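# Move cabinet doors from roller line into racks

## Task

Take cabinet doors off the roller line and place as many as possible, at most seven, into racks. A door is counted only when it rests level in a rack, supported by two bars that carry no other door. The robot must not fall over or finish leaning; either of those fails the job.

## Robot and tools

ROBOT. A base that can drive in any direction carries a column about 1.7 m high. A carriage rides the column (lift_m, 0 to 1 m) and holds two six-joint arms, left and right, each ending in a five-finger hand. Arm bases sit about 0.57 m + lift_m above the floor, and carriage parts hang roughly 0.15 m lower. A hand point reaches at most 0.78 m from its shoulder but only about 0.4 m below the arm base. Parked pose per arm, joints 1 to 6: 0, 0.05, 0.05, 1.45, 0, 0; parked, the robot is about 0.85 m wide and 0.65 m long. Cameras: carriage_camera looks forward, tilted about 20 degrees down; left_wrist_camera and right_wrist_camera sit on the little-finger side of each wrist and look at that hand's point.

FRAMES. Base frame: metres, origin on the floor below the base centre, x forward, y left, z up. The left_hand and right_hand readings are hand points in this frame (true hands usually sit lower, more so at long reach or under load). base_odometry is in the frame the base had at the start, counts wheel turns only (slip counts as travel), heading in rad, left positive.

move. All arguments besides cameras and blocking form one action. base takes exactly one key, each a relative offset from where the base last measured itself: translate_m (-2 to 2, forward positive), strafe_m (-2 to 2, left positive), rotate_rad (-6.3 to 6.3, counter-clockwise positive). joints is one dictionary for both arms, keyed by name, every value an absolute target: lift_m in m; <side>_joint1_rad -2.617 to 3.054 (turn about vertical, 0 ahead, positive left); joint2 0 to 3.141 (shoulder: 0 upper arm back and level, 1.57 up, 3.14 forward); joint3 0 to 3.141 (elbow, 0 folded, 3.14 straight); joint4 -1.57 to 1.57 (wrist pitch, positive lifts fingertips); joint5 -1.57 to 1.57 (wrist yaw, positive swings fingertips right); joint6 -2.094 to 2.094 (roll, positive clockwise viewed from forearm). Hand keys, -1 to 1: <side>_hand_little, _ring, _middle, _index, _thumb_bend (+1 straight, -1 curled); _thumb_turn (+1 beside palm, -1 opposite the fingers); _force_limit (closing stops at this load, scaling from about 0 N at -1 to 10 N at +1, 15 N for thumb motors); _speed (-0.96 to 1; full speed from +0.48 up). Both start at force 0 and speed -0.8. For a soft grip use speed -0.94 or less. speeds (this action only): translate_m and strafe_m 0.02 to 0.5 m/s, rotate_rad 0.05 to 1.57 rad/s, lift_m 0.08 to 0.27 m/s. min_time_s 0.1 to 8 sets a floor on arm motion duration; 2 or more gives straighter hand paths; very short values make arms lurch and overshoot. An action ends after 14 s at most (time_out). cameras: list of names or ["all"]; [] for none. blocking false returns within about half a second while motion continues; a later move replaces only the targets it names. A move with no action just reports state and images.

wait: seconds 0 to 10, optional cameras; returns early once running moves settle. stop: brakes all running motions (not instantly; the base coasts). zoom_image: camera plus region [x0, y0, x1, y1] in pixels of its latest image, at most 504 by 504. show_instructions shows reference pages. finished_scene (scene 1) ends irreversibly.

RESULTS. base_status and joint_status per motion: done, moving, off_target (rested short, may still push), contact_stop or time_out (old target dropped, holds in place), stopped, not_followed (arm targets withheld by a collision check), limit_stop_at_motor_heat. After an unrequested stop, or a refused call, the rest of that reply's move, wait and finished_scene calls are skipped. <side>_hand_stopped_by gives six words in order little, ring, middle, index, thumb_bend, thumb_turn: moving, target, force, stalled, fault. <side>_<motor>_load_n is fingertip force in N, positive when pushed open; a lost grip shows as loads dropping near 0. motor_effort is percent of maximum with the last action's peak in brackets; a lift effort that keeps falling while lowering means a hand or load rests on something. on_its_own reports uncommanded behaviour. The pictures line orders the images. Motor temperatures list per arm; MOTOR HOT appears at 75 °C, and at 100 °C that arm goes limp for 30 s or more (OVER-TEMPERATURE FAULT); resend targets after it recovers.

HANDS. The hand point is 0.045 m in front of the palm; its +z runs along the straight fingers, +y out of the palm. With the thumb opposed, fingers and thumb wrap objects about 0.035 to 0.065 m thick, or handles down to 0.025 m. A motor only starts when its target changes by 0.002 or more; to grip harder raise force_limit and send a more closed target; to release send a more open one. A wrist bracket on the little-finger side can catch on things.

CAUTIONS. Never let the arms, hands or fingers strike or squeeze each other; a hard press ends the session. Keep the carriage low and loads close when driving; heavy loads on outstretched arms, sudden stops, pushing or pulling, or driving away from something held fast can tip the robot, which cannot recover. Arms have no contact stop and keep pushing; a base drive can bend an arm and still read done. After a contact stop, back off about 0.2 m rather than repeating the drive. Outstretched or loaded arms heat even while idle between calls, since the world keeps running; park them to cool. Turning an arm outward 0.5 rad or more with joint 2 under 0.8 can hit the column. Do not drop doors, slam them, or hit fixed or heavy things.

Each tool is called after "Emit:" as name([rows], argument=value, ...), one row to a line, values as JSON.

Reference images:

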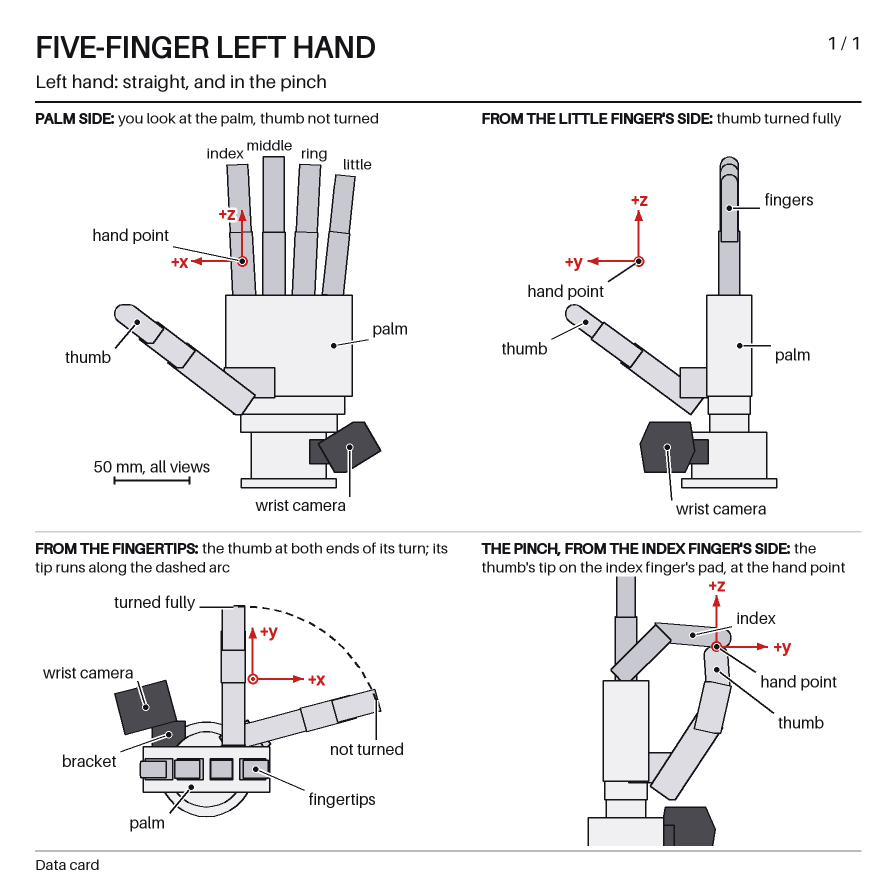

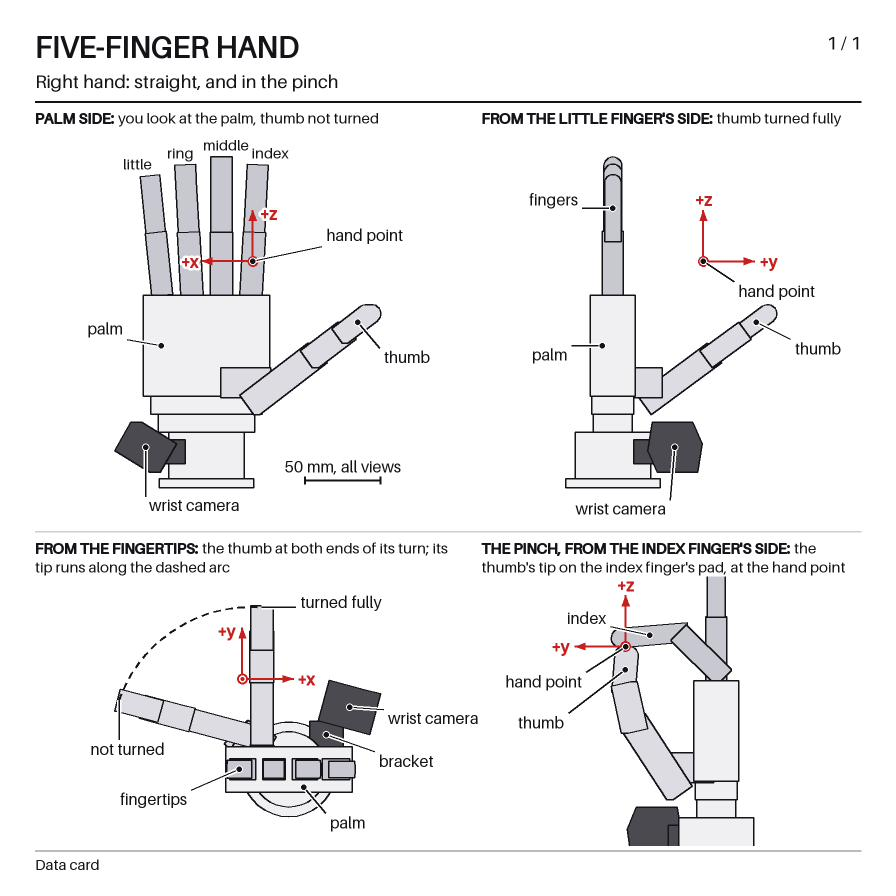

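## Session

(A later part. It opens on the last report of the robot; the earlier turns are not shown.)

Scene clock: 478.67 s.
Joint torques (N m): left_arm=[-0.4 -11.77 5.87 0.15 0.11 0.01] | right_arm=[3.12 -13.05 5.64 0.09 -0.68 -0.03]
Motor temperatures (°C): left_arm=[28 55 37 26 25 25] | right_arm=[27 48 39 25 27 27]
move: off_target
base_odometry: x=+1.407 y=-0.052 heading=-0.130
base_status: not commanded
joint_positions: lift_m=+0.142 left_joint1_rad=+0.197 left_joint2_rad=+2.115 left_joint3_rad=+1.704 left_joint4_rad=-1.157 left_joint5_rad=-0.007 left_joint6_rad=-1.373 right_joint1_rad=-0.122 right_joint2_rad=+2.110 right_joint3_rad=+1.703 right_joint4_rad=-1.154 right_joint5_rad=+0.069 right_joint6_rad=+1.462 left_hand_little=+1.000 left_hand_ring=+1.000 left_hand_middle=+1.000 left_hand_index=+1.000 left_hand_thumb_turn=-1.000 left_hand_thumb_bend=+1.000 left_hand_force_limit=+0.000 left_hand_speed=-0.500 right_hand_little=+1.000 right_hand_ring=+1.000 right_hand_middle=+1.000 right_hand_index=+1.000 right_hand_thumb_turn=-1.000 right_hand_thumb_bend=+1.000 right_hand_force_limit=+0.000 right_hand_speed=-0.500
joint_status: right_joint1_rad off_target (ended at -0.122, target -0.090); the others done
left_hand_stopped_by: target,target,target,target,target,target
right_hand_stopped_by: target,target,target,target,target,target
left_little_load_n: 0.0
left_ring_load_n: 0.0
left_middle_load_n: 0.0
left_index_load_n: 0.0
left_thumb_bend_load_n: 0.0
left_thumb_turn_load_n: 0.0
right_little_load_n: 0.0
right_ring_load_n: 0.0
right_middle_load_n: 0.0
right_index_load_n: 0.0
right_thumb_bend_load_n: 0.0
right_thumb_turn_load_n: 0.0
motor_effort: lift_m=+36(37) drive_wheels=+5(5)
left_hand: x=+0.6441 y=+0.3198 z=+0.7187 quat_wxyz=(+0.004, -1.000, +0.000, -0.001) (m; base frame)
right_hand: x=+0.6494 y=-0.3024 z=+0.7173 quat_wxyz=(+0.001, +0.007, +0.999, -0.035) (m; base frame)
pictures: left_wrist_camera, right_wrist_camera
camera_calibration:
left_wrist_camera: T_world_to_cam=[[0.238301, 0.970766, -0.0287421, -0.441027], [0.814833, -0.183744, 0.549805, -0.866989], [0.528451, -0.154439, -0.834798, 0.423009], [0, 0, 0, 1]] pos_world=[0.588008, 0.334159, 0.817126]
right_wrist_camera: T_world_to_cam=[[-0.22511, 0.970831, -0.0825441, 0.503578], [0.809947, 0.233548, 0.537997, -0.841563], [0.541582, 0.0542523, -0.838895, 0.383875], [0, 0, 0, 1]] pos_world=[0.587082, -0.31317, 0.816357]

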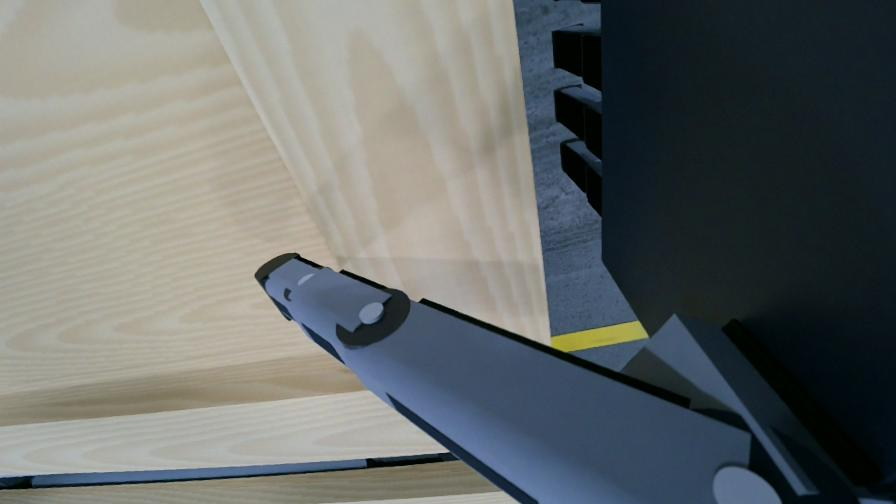

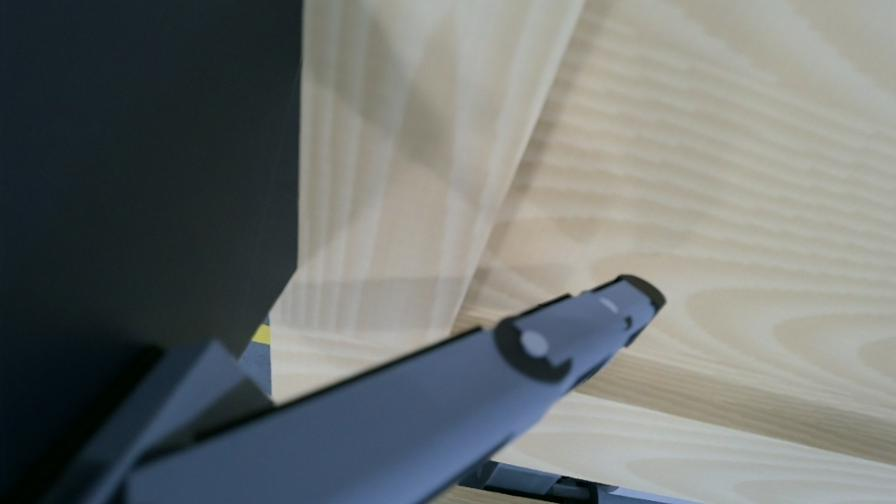

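Emit:
move(joints={"left_joint1_rad": 0.165, "left_joint6_rad": -1.405, "right_joint1_rad": -0.122, "right_joint5_rad": 0.0, "right_joint6_rad": 1.45, "left_hand_index": -0.6, "left_hand_middle": -0.6, "left_hand_ring": -0.6, "left_hand_little": -0.6, "right_hand_index": -0.6, "right_hand_middle": -0.6, "right_hand_ring": -0.6, "right_hand_little": -0.6}, cameras=["all"])

Scene clock: 490.23 s.
Joint torques (N m): left_arm=[-0.36 -11.93 6.26 0.14 0.28 0.01] | right_arm=[1.25 -13.04 6.24 0.03 -0.48 -0.09]
Motor temperatures (°C): left_arm=[28 56 37 26 25 25] | right_arm=[27 48 39 25 27 27]
move: off_target
base_odometry: x=+1.407 y=-0.051 heading=-0.130
base_status: not commanded
joint_positions: lift_m=+0.142 left_joint1_rad=+0.172 left_joint2_rad=+2.115 left_joint3_rad=+1.700 left_joint4_rad=-1.156 left_joint5_rad=-0.019 left_joint6_rad=-1.398 right_joint1_rad=-0.135 right_joint2_rad=+2.110 right_joint3_rad=+1.696 right_joint4_rad=-1.148 right_joint5_rad=+0.046 right_joint6_rad=+1.457 left_hand_little=-0.560 left_hand_ring=-0.513 left_hand_middle=-0.511 left_hand_index=-0.559 left_hand_thumb_turn=-1.000 left_hand_thumb_bend=+1.000 left_hand_force_limit=+0.000 left_hand_speed=-0.500 right_hand_little=-0.558 right_hand_ring=-0.511 right_hand_middle=-0.508 right_hand_index=-0.557 right_hand_thumb_turn=-1.000 right_hand_thumb_bend=+1.000 right_hand_force_limit=+0.000 right_hand_speed=-0.500
joint_status: right_joint5_rad off_target (ended at +0.046, target +0.000); left_hand_little off_target (ended at -0.560, target -0.600); left_hand_ring off_target (ended at -0.513, target -0.600); left_hand_middle off_target (ended at -0.511, target -0.600); left_hand_index off_target (ended at -0.559, target -0.600); right_hand_little off_target (ended at -0.558, target -0.600); right_hand_ring off_target (ended at -0.511, target -0.600); right_hand_middle off_target (ended at -0.508, target -0.600); right_hand_index off_target (ended at -0.557, target -0.600); the others done
left_hand_stopped_by: force,force,force,force,target,target
right_hand_stopped_by: force,force,force,force,target,target
left_little_load_n: 3.0
left_ring_load_n: 0.5
left_middle_load_n: 6.5
left_index_load_n: 7.0
left_thumb_bend_load_n: 1.5
left_thumb_turn_load_n: 0.0
right_little_load_n: 2.0
right_ring_load_n: 1.0
right_middle_load_n: 5.5
right_index_load_n: 6.5
right_thumb_bend_load_n: 1.0
right_thumb_turn_load_n: -0.5
motor_effort: lift_m=+37(37) drive_wheels=+5(5)
left_hand: x=+0.6443 y=+0.3118 z=+0.7167 quat_wxyz=(+0.009, -1.000, +0.000, +0.002) (m; base frame)
right_hand: x=+0.6490 y=-0.3031 z=+0.7167 quat_wxyz=(+0.002, +0.011, +1.000, -0.023) (m; base frame)
pictures: carriage_camera, left_wrist_camera, right_wrist_camera
camera_calibration:
carriage_camera: T_world_to_cam=[[0.023089, -0.999299, 0.0294547, -0.0360228], [-0.334028, -0.0354805, -0.941895, 1.09232], [0.94228, 0.0119088, -0.334613, 0.24026], [0, 0, 0, 1]] pos_world=[0.139305, -0.000102592, 1.11031]
left_wrist_camera: T_world_to_cam=[[0.238144, 0.971039, -0.0192278, -0.440204], [0.818142, -0.189899, 0.542753, -0.862656], [0.523384, -0.144985, -0.839672, 0.423805], [0, 0, 0, 1]] pos_world=[0.588795, 0.325083, 0.815603]
right_wrist_camera: T_world_to_cam=[[-0.217764, 0.97411, -0.0607284, 0.484808], [0.810778, 0.215188, 0.544365, -0.85144], [0.54334, 0.0693058, -0.836647, 0.38545], [0, 0, 0, 1]] pos_world=[0.586472, -0.315751, 0.815421]

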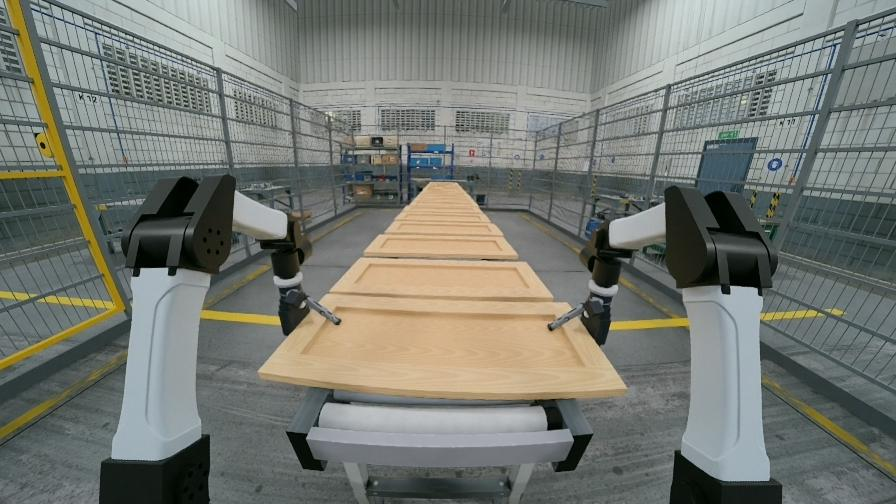

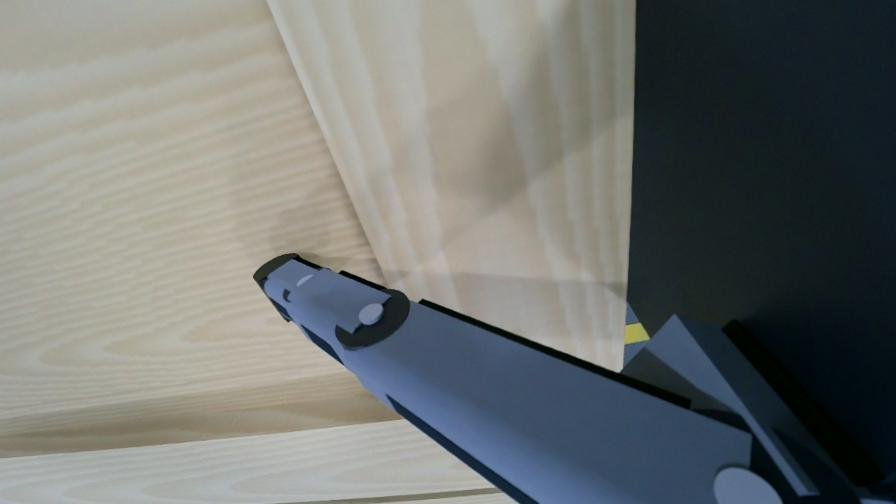

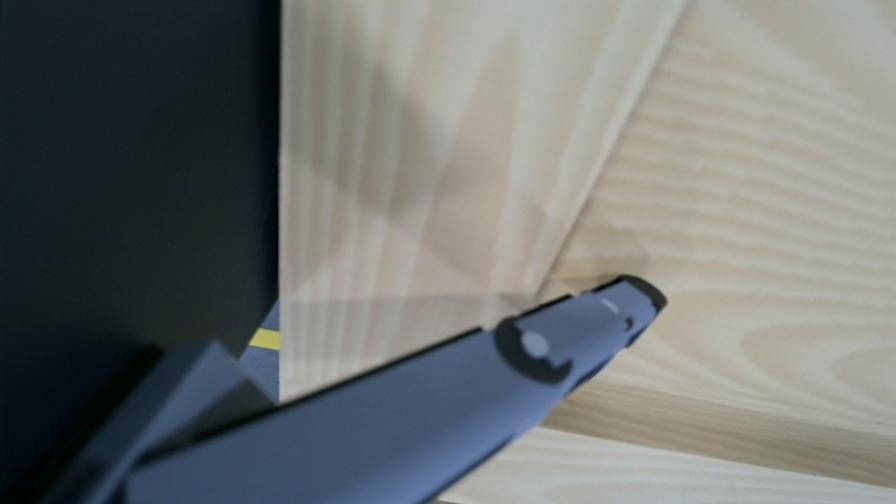

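Emit:
move(joints={"left_hand_thumb_bend": 0.4, "right_hand_thumb_bend": 0.4}, cameras=[])

Emit:
move(joints={"lift_m": 0.25}, speeds={"lift_m": 0.1}, cameras=["all"])

Scene clock: 497.33 s.
Joint torques (N m): left_arm=[-0.64 -11.63 6.87 0.38 0.34 -0.07] | right_arm=[1.25 -12.94 6.63 0.33 -0.51 -0.03]
Motor temperatures (°C): left_arm=[28 56 38 26 25 25] | right_arm=[27 48 39 25 27 27]
move: off_target
base_odometry: x=+1.407 y=-0.051 heading=-0.130
base_status: not commanded
joint_positions: lift_m=+0.142 left_joint1_rad=+0.176 left_joint2_rad=+2.115 left_joint3_rad=+1.693 left_joint4_rad=-1.192 left_joint5_rad=-0.026 left_joint6_rad=-1.391 right_joint1_rad=-0.135 right_joint2_rad=+2.110 right_joint3_rad=+1.691 right_joint4_rad=-1.189 right_joint5_rad=+0.049 right_joint6_rad=+1.453 left_hand_little=-0.560 left_hand_ring=-0.513 left_hand_middle=-0.511 left_hand_index=-0.559 left_hand_thumb_turn=-1.000 left_hand_thumb_bend=+0.985 left_hand_force_limit=+0.000 left_hand_speed=-0.500 right_hand_little=-0.557 right_hand_ring=-0.511 right_hand_middle=-0.508 right_hand_index=-0.557 right_hand_thumb_turn=-1.000 right_hand_thumb_bend=+0.984 right_hand_force_limit=+0.000 right_hand_speed=-0.500
joint_status: left_hand_thumb_bend off_target (ended at +0.985, target +0.400); right_hand_thumb_bend off_target (ended at +0.984, target +0.400)
left_hand_stopped_by: force,force,force,force,force,target
right_hand_stopped_by: force,force,force,force,force,target
left_little_load_n: 5.0
left_ring_load_n: 1.5
left_middle_load_n: 6.5
left_index_load_n: 6.0
left_thumb_bend_load_n: 7.5
left_thumb_turn_load_n: -2.0
right_little_load_n: 4.5
right_ring_load_n: 1.5
right_middle_load_n: 5.5
right_index_load_n: 5.0
right_thumb_bend_load_n: 7.5
right_thumb_turn_load_n: -2.0
motor_effort: lift_m=+37(37) drive_wheels=+5(5)
left_hand: x=+0.6318 y=+0.3124 z=+0.7140 quat_wxyz=(+0.009, -1.000, +0.002, +0.024) (m; base frame)
right_hand: x=+0.6359 y=-0.3018 z=+0.7143 quat_wxyz=(-0.022, +0.008, +0.999, -0.022) (m; base frame)
pictures: none
No camera images: "cameras" was empty.

Scene clock: 498.80 s.
Joint torques (N m): left_arm=[-0.57 -11.79 7.41 0.12 0.27 -0.02] | right_arm=[1.24 -13.16 7.12 0.04 -0.44 -0.02]
Motor temperatures (°C): left_arm=[28 56 38 26 25 25] | right_arm=[27 49 39 25 27 27]
move: done
base_odometry: x=+1.407 y=-0.052 heading=-0.130
base_status: not commanded
joint_positions: lift_m=+0.250 left_joint1_rad=+0.176 left_joint2_rad=+2.115 left_joint3_rad=+1.687 left_joint4_rad=-1.157 left_joint5_rad=-0.022 left_joint6_rad=-1.393 right_joint1_rad=-0.135 right_joint2_rad=+2.112 right_joint3_rad=+1.687 right_joint4_rad=-1.152 right_joint5_rad=+0.042 right_joint6_rad=+1.453 left_hand_little=-0.560 left_hand_ring=-0.513 left_hand_middle=-0.511 left_hand_index=-0.559 left_hand_thumb_turn=-1.000 left_hand_thumb_bend=+0.985 left_hand_force_limit=+0.000 left_hand_speed=-0.500 right_hand_little=-0.557 right_hand_ring=-0.511 right_hand_middle=-0.508 right_hand_index=-0.557 right_hand_thumb_turn=-1.000 right_hand_thumb_bend=+0.984 right_hand_force_limit=+0.000 right_hand_speed=-0.500
joint_status: all done
left_hand_stopped_by: force,force,force,force,force,target
right_hand_stopped_by: force,force,force,force,force,target
left_little_load_n: 4.0
left_ring_load_n: 1.0
left_middle_load_n: 6.5
left_index_load_n: 6.5
left_thumb_bend_load_n: 7.5
left_thumb_turn_load_n: -1.5
right_little_load_n: 2.5
right_ring_load_n: 0.5
right_middle_load_n: 5.5
right_index_load_n: 6.0
right_thumb_bend_load_n: 7.5
right_thumb_turn_load_n: -2.5
motor_effort: lift_m=+38(46) drive_wheels=+4(7)
left_hand: x=+0.6400 y=+0.3131 z=+0.8212 quat_wxyz=(+0.010, -1.000, +0.001, +0.009) (m; base frame)
right_hand: x=+0.6447 y=-0.3017 z=+0.8214 quat_wxyz=(-0.006, +0.009, +1.000, -0.021) (m; base frame)
pictures: carriage_camera, left_wrist_camera, right_wrist_camera
camera_calibration:
carriage_camera: T_world_to_cam=[[0.023089, -0.999299, 0.0294547, -0.039201], [-0.334028, -0.0354805, -0.941895, 1.19395], [0.94228, 0.0119088, -0.334613, 0.276365], [0, 0, 0, 1]] pos_world=[0.139305, -0.000102592, 1.21821]
left_wrist_camera: T_world_to_cam=[[0.239053, 0.970758, -0.0219469, -0.436757], [0.824889, -0.191105, 0.532012, -0.910677], [0.512261, -0.145283, -0.846452, 0.526787], [0, 0, 0, 1]] pos_world=[0.585764, 0.326485, 0.920806]
right_wrist_camera: T_world_to_cam=[[-0.223111, 0.973413, -0.0518613, 0.484773], [0.817565, 0.215833, 0.533858, -0.900832], [0.530857, 0.0767095, -0.843983, 0.491596], [0, 0, 0, 1]] pos_world=[0.58368, -0.315165, 0.920956]

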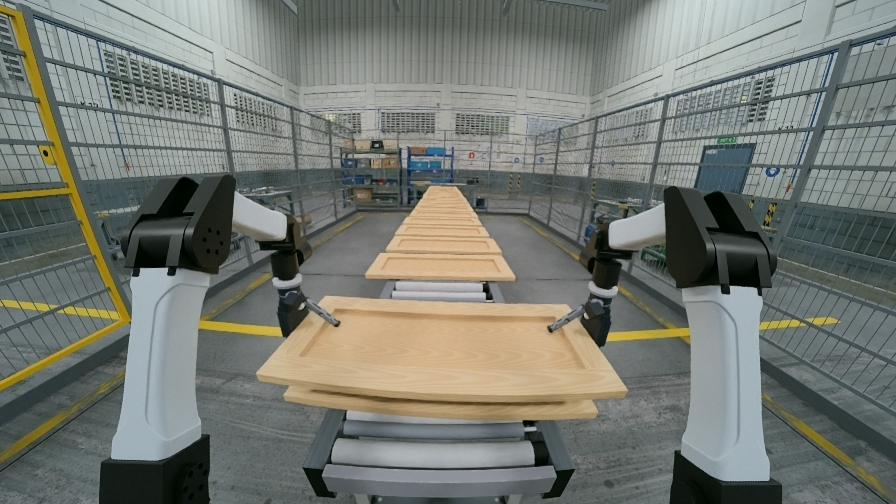

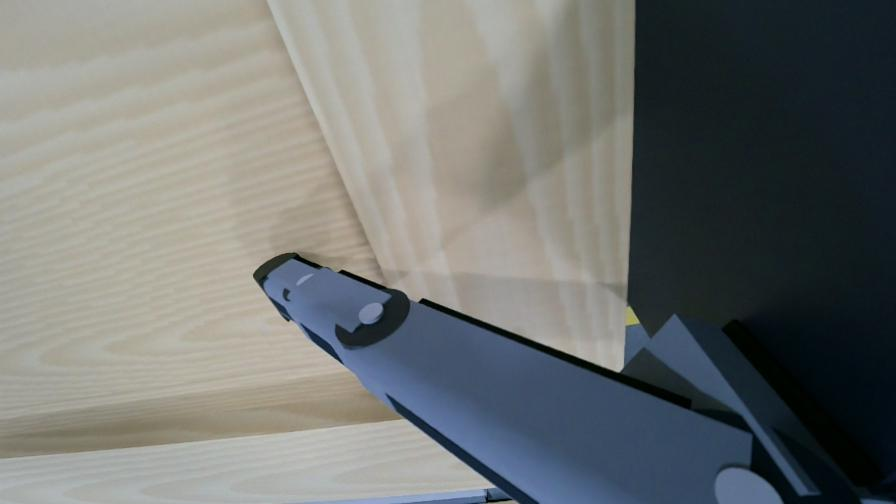

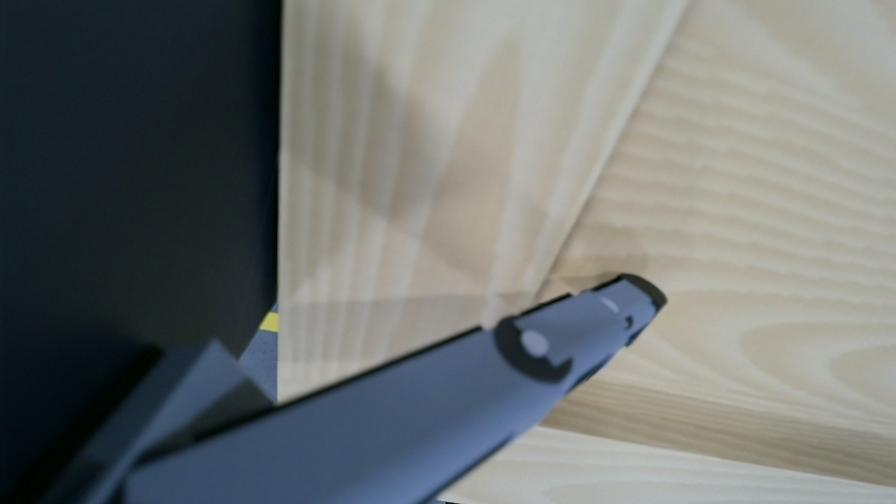

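Emit:
move(base={"translate_m": -1.3}, speeds={"translate_m": 0.3}, cameras=[])

Emit:
move(base={"rotate_rad": 1.571}, speeds={"rotate_rad": 0.6}, cameras=["carriage_camera"])

Emit:
zoom_image(camera="carriage_camera", region=[320, 60, 580, 320])

Scene clock: 537.27 s.
Joint torques (N m): left_arm=[-0.55 -11.73 7.49 0.06 0.29 -0.04] | right_arm=[1.21 -13.16 7.09 -0.01 -0.44 -0.03]
Motor temperatures (°C): left_arm=[28 59 39 25 25 25] | right_arm=[27 55 39 25 27 27]
move: done
base_odometry: x=+0.119 y=+0.118 heading=-0.131
base_status: done
joint_positions: lift_m=+0.250 left_joint1_rad=+0.176 left_joint2_rad=+2.115 left_joint3_rad=+1.687 left_joint4_rad=-1.148 left_joint5_rad=-0.021 left_joint6_rad=-1.393 right_joint1_rad=-0.134 right_joint2_rad=+2.112 right_joint3_rad=+1.687 right_joint4_rad=-1.145 right_joint5_rad=+0.041 right_joint6_rad=+1.453 left_hand_little=-0.560 left_hand_ring=-0.513 left_hand_middle=-0.511 left_hand_index=-0.559 left_hand_thumb_turn=-1.000 left_hand_thumb_bend=+0.985 left_hand_force_limit=+0.000 left_hand_speed=-0.500 right_hand_little=-0.557 right_hand_ring=-0.511 right_hand_middle=-0.508 right_hand_index=-0.557 right_hand_thumb_turn=-1.000 right_hand_thumb_bend=+0.984 right_hand_force_limit=+0.000 right_hand_speed=-0.500
joint_status: not commanded
left_hand_stopped_by: force,force,force,force,force,target
right_hand_stopped_by: force,force,force,force,force,target
left_little_load_n: 4.0
left_ring_load_n: 1.0
left_middle_load_n: 6.5
left_index_load_n: 7.0
left_thumb_bend_load_n: 7.5
left_thumb_turn_load_n: -2.0
right_little_load_n: 3.0
right_ring_load_n: 1.0
right_middle_load_n: 5.5
right_index_load_n: 5.5
right_thumb_bend_load_n: 7.5
right_thumb_turn_load_n: -2.5
motor_effort: lift_m=+38(39) drive_wheels=-7(18)
left_hand: x=+0.6422 y=+0.3133 z=+0.8214 quat_wxyz=(+0.010, -1.000, +0.001, +0.004) (m; base frame)
right_hand: x=+0.6465 y=-0.3013 z=+0.8216 quat_wxyz=(-0.002, +0.008, +1.000, -0.020) (m; base frame)
pictures: none
No camera images: "cameras" was empty.

Scene clock: 540.93 s.
Joint torques (N m): left_arm=[-0.59 -11.82 7.45 0.06 0.27 -0.02] | right_arm=[1.14 -13.19 7.09 -0.01 -0.43 -0.03]
Motor temperatures (°C): left_arm=[28 59 39 25 25 25] | right_arm=[27 55 39 25 27 27]
move: done
base_odometry: x=+0.119 y=+0.118 heading=+1.440
base_status: done
joint_positions: lift_m=+0.250 left_joint1_rad=+0.176 left_joint2_rad=+2.115 left_joint3_rad=+1.687 left_joint4_rad=-1.147 left_joint5_rad=-0.020 left_joint6_rad=-1.394 right_joint1_rad=-0.134 right_joint2_rad=+2.112 right_joint3_rad=+1.687 right_joint4_rad=-1.144 right_joint5_rad=+0.041 right_joint6_rad=+1.453 left_hand_little=-0.560 left_hand_ring=-0.513 left_hand_middle=-0.511 left_hand_index=-0.559 left_hand_thumb_turn=-1.000 left_hand_thumb_bend=+0.985 left_hand_force_limit=+0.000 left_hand_speed=-0.500 right_hand_little=-0.557 right_hand_ring=-0.511 right_hand_middle=-0.508 right_hand_index=-0.557 right_hand_thumb_turn=-1.000 right_hand_thumb_bend=+0.984 right_hand_force_limit=+0.000 right_hand_speed=-0.500
joint_status: not commanded
left_hand_stopped_by: force,force,force,force,force,target
right_hand_stopped_by: force,force,force,force,force,target
left_little_load_n: 4.0
left_ring_load_n: 1.0
left_middle_load_n: 6.5
left_index_load_n: 7.0
left_thumb_bend_load_n: 7.5
left_thumb_turn_load_n: -2.0
right_little_load_n: 2.5
right_ring_load_n: 1.0
right_middle_load_n: 5.5
right_index_load_n: 6.0
right_thumb_bend_load_n: 7.0
right_thumb_turn_load_n: -2.5
motor_effort: lift_m=+38(39) drive_wheels=+4(15)
left_hand: x=+0.6425 y=+0.3132 z=+0.8215 quat_wxyz=(+0.010, -1.000, +0.000, +0.004) (m; base frame)
right_hand: x=+0.6468 y=-0.3011 z=+0.8216 quat_wxyz=(-0.002, +0.008, +1.000, -0.021) (m; base frame)
pictures: carriage_camera
camera_calibration:
carriage_camera: T_world_to_cam=[[0.023089, -0.999299, 0.0294547, -0.039201], [-0.334028, -0.0354805, -0.941895, 1.19395], [0.94228, 0.0119088, -0.334613, 0.276365], [0, 0, 0, 1]] pos_world=[0.139305, -0.000102592, 1.21821]

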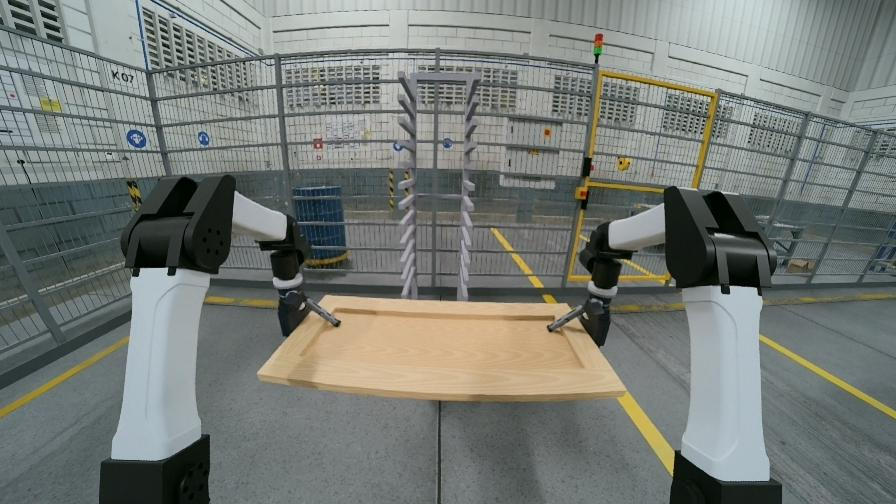

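Scaled by 1.938 from the camera's 896x504 image, which has a finer 1280x720 frame.

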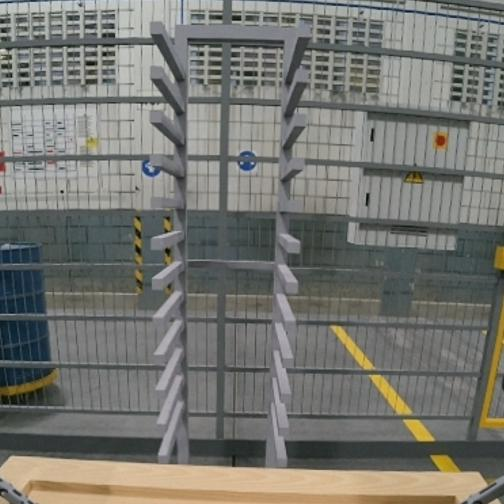

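Emit:
move(base={"strafe_m": 0.08}, speeds={"strafe_m": 0.2}, cameras=[])

Emit:
move(base={"translate_m": 0.33}, speeds={"translate_m": 0.2}, cameras=["all"])

Emit:
zoom_image(camera="carriage_camera", region=[330, 60, 550, 320])

Scene clock: 584.40 s.
Joint torques (N m): left_arm=[-0.65 -11.69 7.5 0.05 0.3 -0.04] | right_arm=[0.99 -13.22 7.08 -0.02 -0.43 -0.04]
Motor temperatures (°C): left_arm=[28 62 40 25 25 25] | right_arm=[26 57 40 25 27 27]
move: done
base_odometry: x=+0.039 y=+0.129 heading=+1.440
base_status: done
joint_positions: lift_m=+0.250 left_joint1_rad=+0.177 left_joint2_rad=+2.115 left_joint3_rad=+1.687 left_joint4_rad=-1.147 left_joint5_rad=-0.020 left_joint6_rad=-1.393 right_joint1_rad=-0.132 right_joint2_rad=+2.112 right_joint3_rad=+1.687 right_joint4_rad=-1.144 right_joint5_rad=+0.042 right_joint6_rad=+1.453 left_hand_little=-0.560 left_hand_ring=-0.513 left_hand_middle=-0.511 left_hand_index=-0.559 left_hand_thumb_turn=-1.000 left_hand_thumb_bend=+0.985 left_hand_force_limit=+0.000 left_hand_speed=-0.500 right_hand_little=-0.557 right_hand_ring=-0.511 right_hand_middle=-0.508 right_hand_index=-0.557 right_hand_thumb_turn=-1.000 right_hand_thumb_bend=+0.984 right_hand_force_limit=+0.000 right_hand_speed=-0.500
joint_status: not commanded
left_hand_stopped_by: force,force,force,force,force,target
right_hand_stopped_by: force,force,force,force,force,target
left_little_load_n: 4.0
left_ring_load_n: 1.0
left_middle_load_n: 6.5
left_index_load_n: 7.0
left_thumb_bend_load_n: 7.5
left_thumb_turn_load_n: -1.5
right_little_load_n: 2.5
right_ring_load_n: 1.0
right_middle_load_n: 5.5
right_index_load_n: 6.0
right_thumb_bend_load_n: 7.5
right_thumb_turn_load_n: -2.0
motor_effort: lift_m=+37(39) drive_wheels=-6(16)
left_hand: x=+0.6424 y=+0.3137 z=+0.8215 quat_wxyz=(+0.010, -1.000, +0.000, +0.004) (m; base frame)
right_hand: x=+0.6468 y=-0.3006 z=+0.8216 quat_wxyz=(-0.002, +0.007, +1.000, -0.021) (m; base frame)
pictures: none
No camera images: "cameras" was empty.

Scene clock: 587.13 s.
Joint torques (N m): left_arm=[-0.73 -11.77 7.39 0.08 0.3 -0.06] | right_arm=[1.03 -13.2 7.09 -0.01 -0.45 -0.03]
Motor temperatures (°C): left_arm=[28 62 40 25 25 25] | right_arm=[26 58 40 25 27 27]
move: done
base_odometry: x=+0.082 y=+0.456 heading=+1.441
base_status: done
joint_positions: lift_m=+0.250 left_joint1_rad=+0.177 left_joint2_rad=+2.115 left_joint3_rad=+1.687 left_joint4_rad=-1.148 left_joint5_rad=-0.020 left_joint6_rad=-1.392 right_joint1_rad=-0.132 right_joint2_rad=+2.112 right_joint3_rad=+1.687 right_joint4_rad=-1.143 right_joint5_rad=+0.042 right_joint6_rad=+1.453 left_hand_little=-0.560 left_hand_ring=-0.513 left_hand_middle=-0.511 left_hand_index=-0.559 left_hand_thumb_turn=-1.000 left_hand_thumb_bend=+0.985 left_hand_force_limit=+0.000 left_hand_speed=-0.500 right_hand_little=-0.557 right_hand_ring=-0.511 right_hand_middle=-0.508 right_hand_index=-0.557 right_hand_thumb_turn=-1.000 right_hand_thumb_bend=+0.984 right_hand_force_limit=+0.000 right_hand_speed=-0.500
joint_status: not commanded
left_hand_stopped_by: force,force,force,force,force,target
right_hand_stopped_by: force,force,force,force,force,target
left_little_load_n: 4.0
left_ring_load_n: 1.0
left_middle_load_n: 7.0
left_index_load_n: 7.0
left_thumb_bend_load_n: 7.5
left_thumb_turn_load_n: -1.5
right_little_load_n: 2.5
right_ring_load_n: 0.5
right_middle_load_n: 5.5
right_index_load_n: 6.0
right_thumb_bend_load_n: 7.5
right_thumb_turn_load_n: -2.0
motor_effort: lift_m=+38(39) drive_wheels=-6(14)
left_hand: x=+0.6423 y=+0.3136 z=+0.8215 quat_wxyz=(+0.009, -1.000, +0.001, +0.004) (m; base frame)
right_hand: x=+0.6471 y=-0.3008 z=+0.8216 quat_wxyz=(-0.001, +0.007, +1.000, -0.021) (m; base frame)
pictures: carriage_camera, left_wrist_camera, right_wrist_camera
camera_calibration:
carriage_camera: T_world_to_cam=[[0.023089, -0.999299, 0.0294547, -0.039201], [-0.334028, -0.0354805, -0.941895, 1.19395], [0.94228, 0.0119088, -0.334613, 0.276365], [0, 0, 0, 1]] pos_world=[0.139305, -0.000102592, 1.21821]
left_wrist_camera: T_world_to_cam=[[0.23918, 0.970767, -0.0200857, -0.439377], [0.820117, -0.190902, 0.539412, -0.915722], [0.519809, -0.145489, -0.841802, 0.517316], [0, 0, 0, 1]] pos_world=[0.587183, 0.326984, 0.920604]
right_wrist_camera: T_world_to_cam=[[-0.225206, 0.972777, -0.0546491, 0.487935], [0.812268, 0.21843, 0.540841, -0.904652], [0.538054, 0.0774105, -0.839348, 0.482152], [0, 0, 0, 1]] pos_world=[0.585282, -0.314373, 0.920631]

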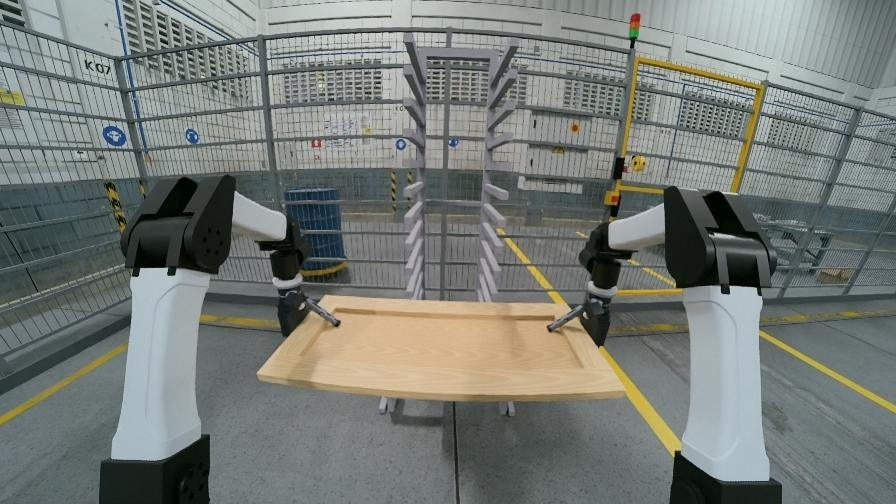

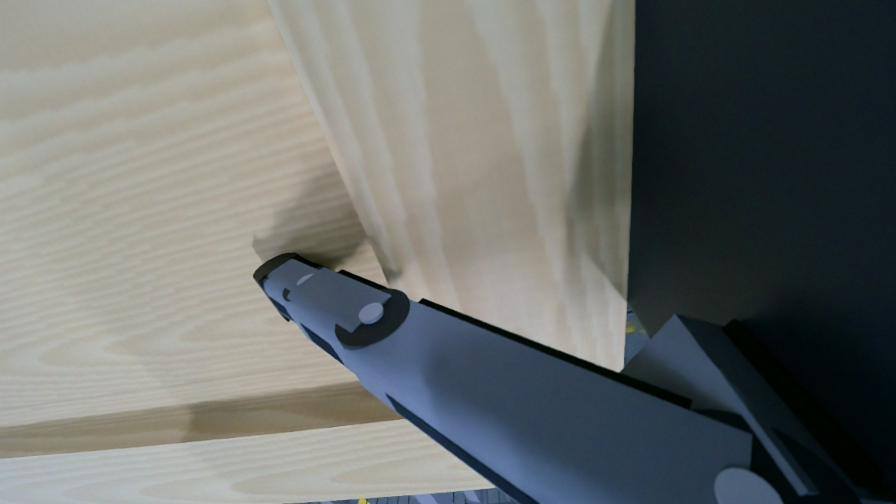

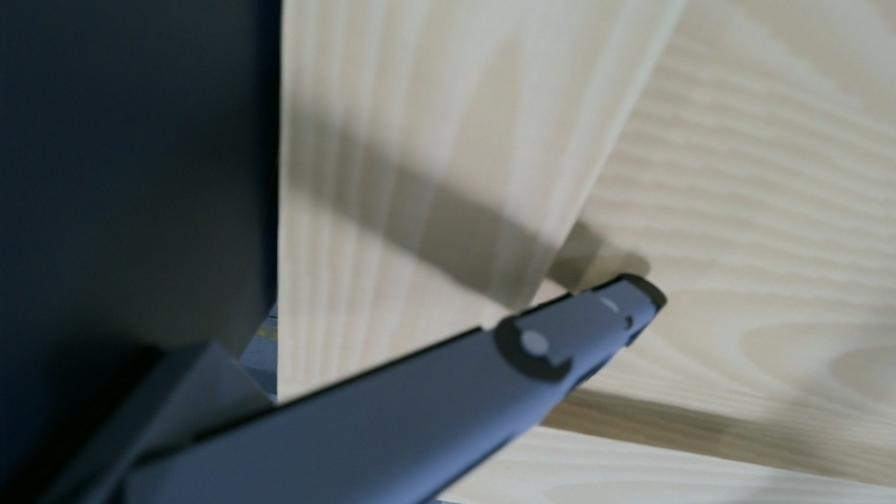

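Scaled by 1.938 from the camera's 896x504 image, which has a finer 1280x720 frame.

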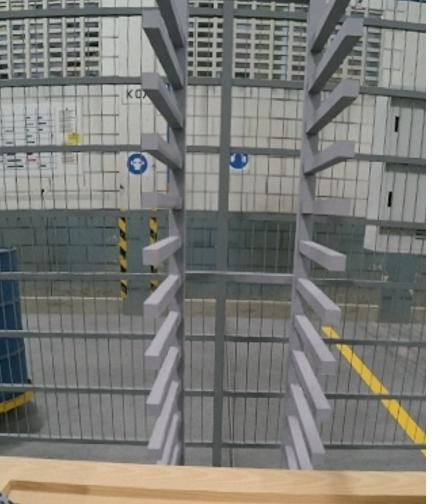

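Emit:
move(base={"strafe_m": -0.017}, joints={"lift_m": 0.222}, speeds={"strafe_m": 0.1, "lift_m": 0.1}, cameras=[])

Emit:
move(base={"translate_m": 0.24}, speeds={"translate_m": 0.15}, cameras=["carriage_camera"])

Emit:
zoom_image(camera="carriage_camera", region=[330, 140, 570, 330])

Scene clock: 648.57 s.
Joint torques (N m): left_arm=[-0.64 -11.86 7.36 0.03 0.26 -0.02] | right_arm=[1.09 -13.33 7.1 -0.03 -0.44 -0.03]
Motor temperatures (°C): left_arm=[28 65 41 25 25 25] | right_arm=[26 60 40 25 27 27]
move: done
base_odometry: x=+0.099 y=+0.454 heading=+1.441
base_status: done
joint_positions: lift_m=+0.222 left_joint1_rad=+0.177 left_joint2_rad=+2.115 left_joint3_rad=+1.687 left_joint4_rad=-1.147 left_joint5_rad=-0.020 left_joint6_rad=-1.393 right_joint1_rad=-0.133 right_joint2_rad=+2.113 right_joint3_rad=+1.687 right_joint4_rad=-1.142 right_joint5_rad=+0.042 right_joint6_rad=+1.453 left_hand_little=-0.560 left_hand_ring=-0.513 left_hand_middle=-0.511 left_hand_index=-0.559 left_hand_thumb_turn=-1.000 left_hand_thumb_bend=+0.985 left_hand_force_limit=+0.000 left_hand_speed=-0.500 right_hand_little=-0.557 right_hand_ring=-0.511 right_hand_middle=-0.508 right_hand_index=-0.557 right_hand_thumb_turn=-1.000 right_hand_thumb_bend=+0.984 right_hand_force_limit=+0.000 right_hand_speed=-0.500
joint_status: all done
left_hand_stopped_by: force,force,force,force,force,target
right_hand_stopped_by: force,force,force,force,force,target
left_little_load_n: 4.0
left_ring_load_n: 1.0
left_middle_load_n: 6.5
left_index_load_n: 7.0
left_thumb_bend_load_n: 7.5
left_thumb_turn_load_n: -1.5
right_little_load_n: 3.0
right_ring_load_n: 1.0
right_middle_load_n: 5.5
right_index_load_n: 6.0
right_thumb_bend_load_n: 7.0
right_thumb_turn_load_n: -2.0
motor_effort: lift_m=+40(42) drive_wheels=+3(10)
left_hand: x=+0.6424 y=+0.3135 z=+0.7933 quat_wxyz=(+0.010, -1.000, +0.001, +0.004) (m; base frame)
right_hand: x=+0.6474 y=-0.3010 z=+0.7932 quat_wxyz=(-0.001, +0.008, +1.000, -0.021) (m; base frame)
pictures: none
No camera images: "cameras" was empty.

Scene clock: 651.13 s.
Joint torques (N m): left_arm=[-0.68 -11.79 7.54 0.04 0.27 -0.07] | right_arm=[1.13 -13.3 7.12 -0.04 -0.44 -0.04]
Motor temperatures (°C): left_arm=[28 65 41 25 25 25] | right_arm=[26 61 40 25 27 27]
move: done
base_odometry: x=+0.130 y=+0.692 heading=+1.441
base_status: done
joint_positions: lift_m=+0.222 left_joint1_rad=+0.177 left_joint2_rad=+2.115 left_joint3_rad=+1.687 left_joint4_rad=-1.147 left_joint5_rad=-0.020 left_joint6_rad=-1.393 right_joint1_rad=-0.133 right_joint2_rad=+2.113 right_joint3_rad=+1.687 right_joint4_rad=-1.142 right_joint5_rad=+0.042 right_joint6_rad=+1.453 left_hand_little=-0.560 left_hand_ring=-0.513 left_hand_middle=-0.511 left_hand_index=-0.559 left_hand_thumb_turn=-1.000 left_hand_thumb_bend=+0.985 left_hand_force_limit=+0.000 left_hand_speed=-0.500 right_hand_little=-0.557 right_hand_ring=-0.511 right_hand_middle=-0.508 right_hand_index=-0.557 right_hand_thumb_turn=-1.000 right_hand_thumb_bend=+0.984 right_hand_force_limit=+0.000 right_hand_speed=-0.500
joint_status: not commanded
left_hand_stopped_by: force,force,force,force,force,target
right_hand_stopped_by: force,force,force,force,force,target
left_little_load_n: 4.0
left_ring_load_n: 1.0
left_middle_load_n: 6.5
left_index_load_n: 6.5
left_thumb_bend_load_n: 7.5
left_thumb_turn_load_n: -1.5
right_little_load_n: 2.5
right_ring_load_n: 1.0
right_middle_load_n: 5.5
right_index_load_n: 6.0
right_thumb_bend_load_n: 7.5
right_thumb_turn_load_n: -2.5
motor_effort: lift_m=+39(40) drive_wheels=-5(14)
left_hand: x=+0.6424 y=+0.3135 z=+0.7933 quat_wxyz=(+0.010, -1.000, +0.001, +0.004) (m; base frame)
right_hand: x=+0.6471 y=-0.3010 z=+0.7932 quat_wxyz=(-0.001, +0.008, +1.000, -0.021) (m; base frame)
pictures: carriage_camera
camera_calibration:
carriage_camera: T_world_to_cam=[[0.023089, -0.999299, 0.0294547, -0.0383703], [-0.334028, -0.0354805, -0.941895, 1.16739], [0.94228, 0.0119088, -0.334613, 0.266929], [0, 0, 0, 1]] pos_world=[0.139305, -0.000102592, 1.19001]

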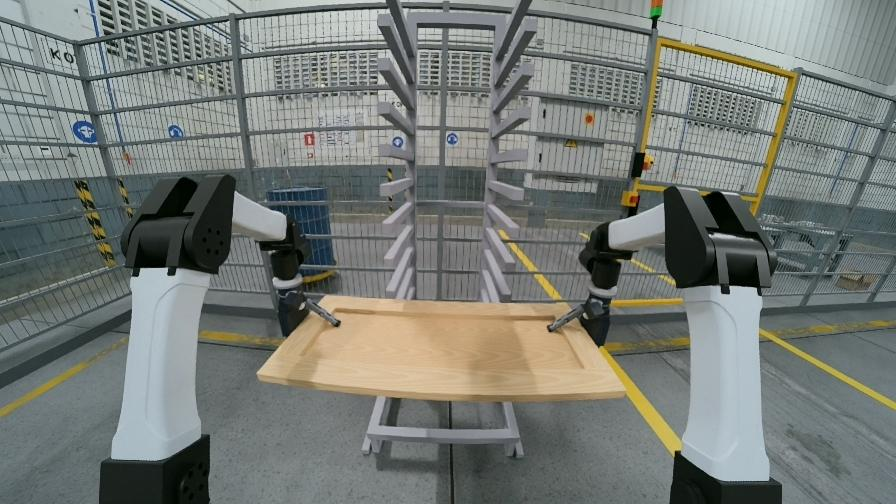

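Scaled by 2.100 from the camera's 896x504 image, which has a finer 1280x720 frame.

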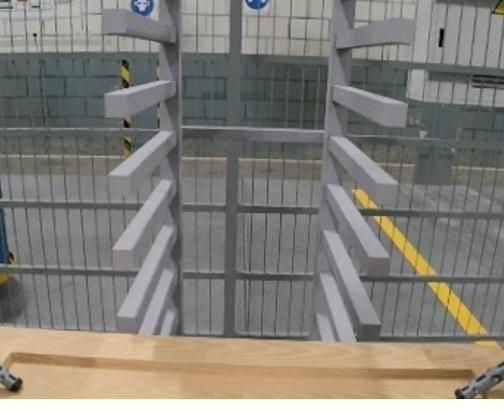

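Emit:
zoom_image(camera="carriage_camera", region=[240, 280, 640, 410])

Scaled by 1.260 from the camera's 896x504 image, which has a finer 1280x720 frame.

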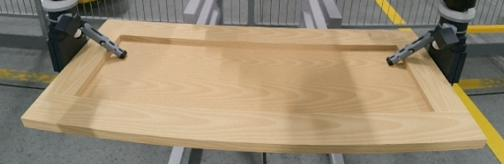

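Emit:
move(joints={"lift_m": 0.234, "left_joint4_rad": -1.21, "right_joint4_rad": -1.21}, speeds={"lift_m": 0.1}, cameras=[])

Emit:
move(base={"translate_m": 0.14}, speeds={"translate_m": 0.1}, cameras=["carriage_camera"])

Emit:
zoom_image(camera="carriage_camera", region=[240, 200, 640, 410])

Scene clock: 705.67 s.
Joint torques (N m): left_arm=[-0.66 -11.73 7.42 -0.19 0.31 -0.05] | right_arm=[1.13 -13.37 7.05 -0.19 -0.46 -0.05]
Motor temperatures (°C): left_arm=[28 67 41 25 25 25] | right_arm=[26 65 41 25 27 27]
move: off_target
base_odometry: x=+0.130 y=+0.692 heading=+1.441
base_status: not commanded
joint_positions: lift_m=+0.234 left_joint1_rad=+0.177 left_joint2_rad=+2.115 left_joint3_rad=+1.687 left_joint4_rad=-1.170 left_joint5_rad=-0.023 left_joint6_rad=-1.393 right_joint1_rad=-0.133 right_joint2_rad=+2.114 right_joint3_rad=+1.687 right_joint4_rad=-1.168 right_joint5_rad=+0.046 right_joint6_rad=+1.453 left_hand_little=-0.560 left_hand_ring=-0.513 left_hand_middle=-0.511 left_hand_index=-0.559 left_hand_thumb_turn=-1.000 left_hand_thumb_bend=+0.985 left_hand_force_limit=+0.000 left_hand_speed=-0.500 right_hand_little=-0.557 right_hand_ring=-0.511 right_hand_middle=-0.508 right_hand_index=-0.557 right_hand_thumb_turn=-1.000 right_hand_thumb_bend=+0.984 right_hand_force_limit=+0.000 right_hand_speed=-0.500
joint_status: left_joint4_rad off_target (ended at -1.170, target -1.210); right_joint4_rad off_target (ended at -1.168, target -1.210); the others done
left_hand_stopped_by: force,force,force,force,force,target
right_hand_stopped_by: force,force,force,force,force,target
left_little_load_n: 3.0
left_ring_load_n: 0.5
left_middle_load_n: 6.5
left_index_load_n: 7.0
left_thumb_bend_load_n: 7.5
left_thumb_turn_load_n: -2.0
right_little_load_n: 3.0
right_ring_load_n: 1.0
right_middle_load_n: 5.5
right_index_load_n: 6.5
right_thumb_bend_load_n: 7.5
right_thumb_turn_load_n: -2.5
motor_effort: lift_m=+37(47) drive_wheels=+2(8)
left_hand: x=+0.6364 y=+0.3130 z=+0.8050 quat_wxyz=(+0.009, -1.000, +0.001, +0.015) (m; base frame)
right_hand: x=+0.6400 y=-0.3009 z=+0.8042 quat_wxyz=(-0.015, +0.007, +1.000, -0.021) (m; base frame)
pictures: none
No camera images: "cameras" was empty.

Scene clock: 707.77 s.
Joint torques (N m): left_arm=[-2.92 -9.87 7.23 2.84 0.67 -0.44] | right_arm=[3.47 -11.6 6.46 2.25 -0.77 0.79]
Motor temperatures (°C): left_arm=[28 67 41 26 25 25] | right_arm=[26 65 41 25 27 27]
move: done
base_odometry: x=+0.148 y=+0.830 heading=+1.441
base_status: done
joint_positions: lift_m=+0.234 left_joint1_rad=+0.205 left_joint2_rad=+2.105 left_joint3_rad=+1.681 left_joint4_rad=-1.567 left_joint5_rad=-0.055 left_joint6_rad=-1.354 right_joint1_rad=-0.158 right_joint2_rad=+2.103 right_joint3_rad=+1.687 right_joint4_rad=-1.496 right_joint5_rad=+0.077 right_joint6_rad=+1.375 left_hand_little=-0.541 left_hand_ring=-0.512 left_hand_middle=-0.512 left_hand_index=-0.560 left_hand_thumb_turn=-1.001 left_hand_thumb_bend=+0.986 left_hand_force_limit=+0.000 left_hand_speed=-0.500 right_hand_little=-0.556 right_hand_ring=-0.511 right_hand_middle=-0.508 right_hand_index=-0.558 right_hand_thumb_turn=-1.001 right_hand_thumb_bend=+0.985 right_hand_force_limit=+0.000 right_hand_speed=-0.500
joint_status: not commanded
left_hand_stopped_by: force,force,force,force,force,target
right_hand_stopped_by: force,force,force,force,force,target
left_little_load_n: 25.5
left_ring_load_n: 8.0
left_middle_load_n: 0.5
left_index_load_n: 0.5
left_thumb_bend_load_n: 10.0
left_thumb_turn_load_n: -14.5
right_little_load_n: 14.0
right_ring_load_n: 4.5
right_middle_load_n: 1.5
right_index_load_n: 0.0
right_thumb_bend_load_n: 9.5
right_thumb_turn_load_n: -14.0
motor_effort: lift_m=+37(37) drive_wheels=+7(17)
left_hand: x=+0.5273 y=+0.3082 z=+0.8226 quat_wxyz=(-0.017, -0.978, +0.011, +0.209) (m; base frame)
right_hand: x=+0.5477 y=-0.3012 z=+0.8164 quat_wxyz=(-0.174, -0.025, +0.984, -0.007) (m; base frame)
pictures: carriage_camera
camera_calibration:
carriage_camera: T_world_to_cam=[[0.023089, -0.999299, 0.0294547, -0.0387326], [-0.334028, -0.0354805, -0.941895, 1.17898], [0.94228, 0.0119088, -0.334613, 0.271045], [0, 0, 0, 1]] pos_world=[0.139305, -0.000102592, 1.20231]

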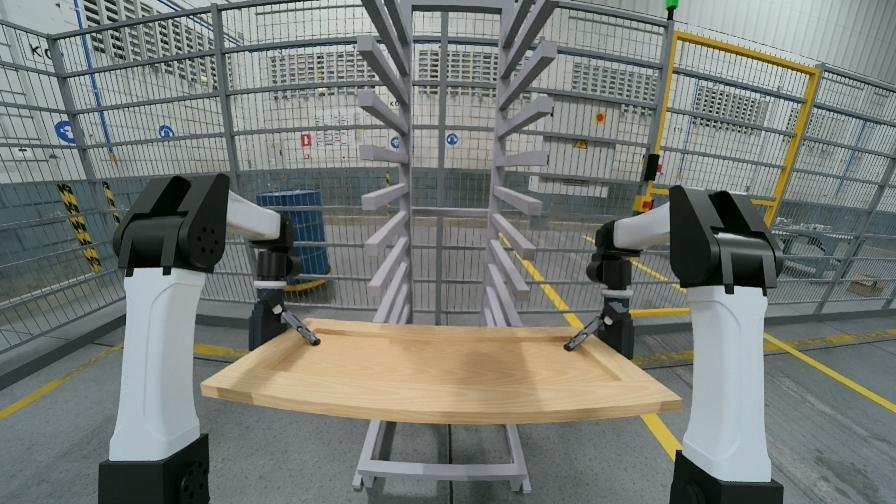

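Scaled by 1.260 from the camera's 896x504 image, which has a finer 1280x720 frame.

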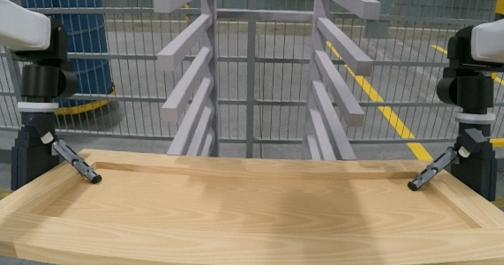

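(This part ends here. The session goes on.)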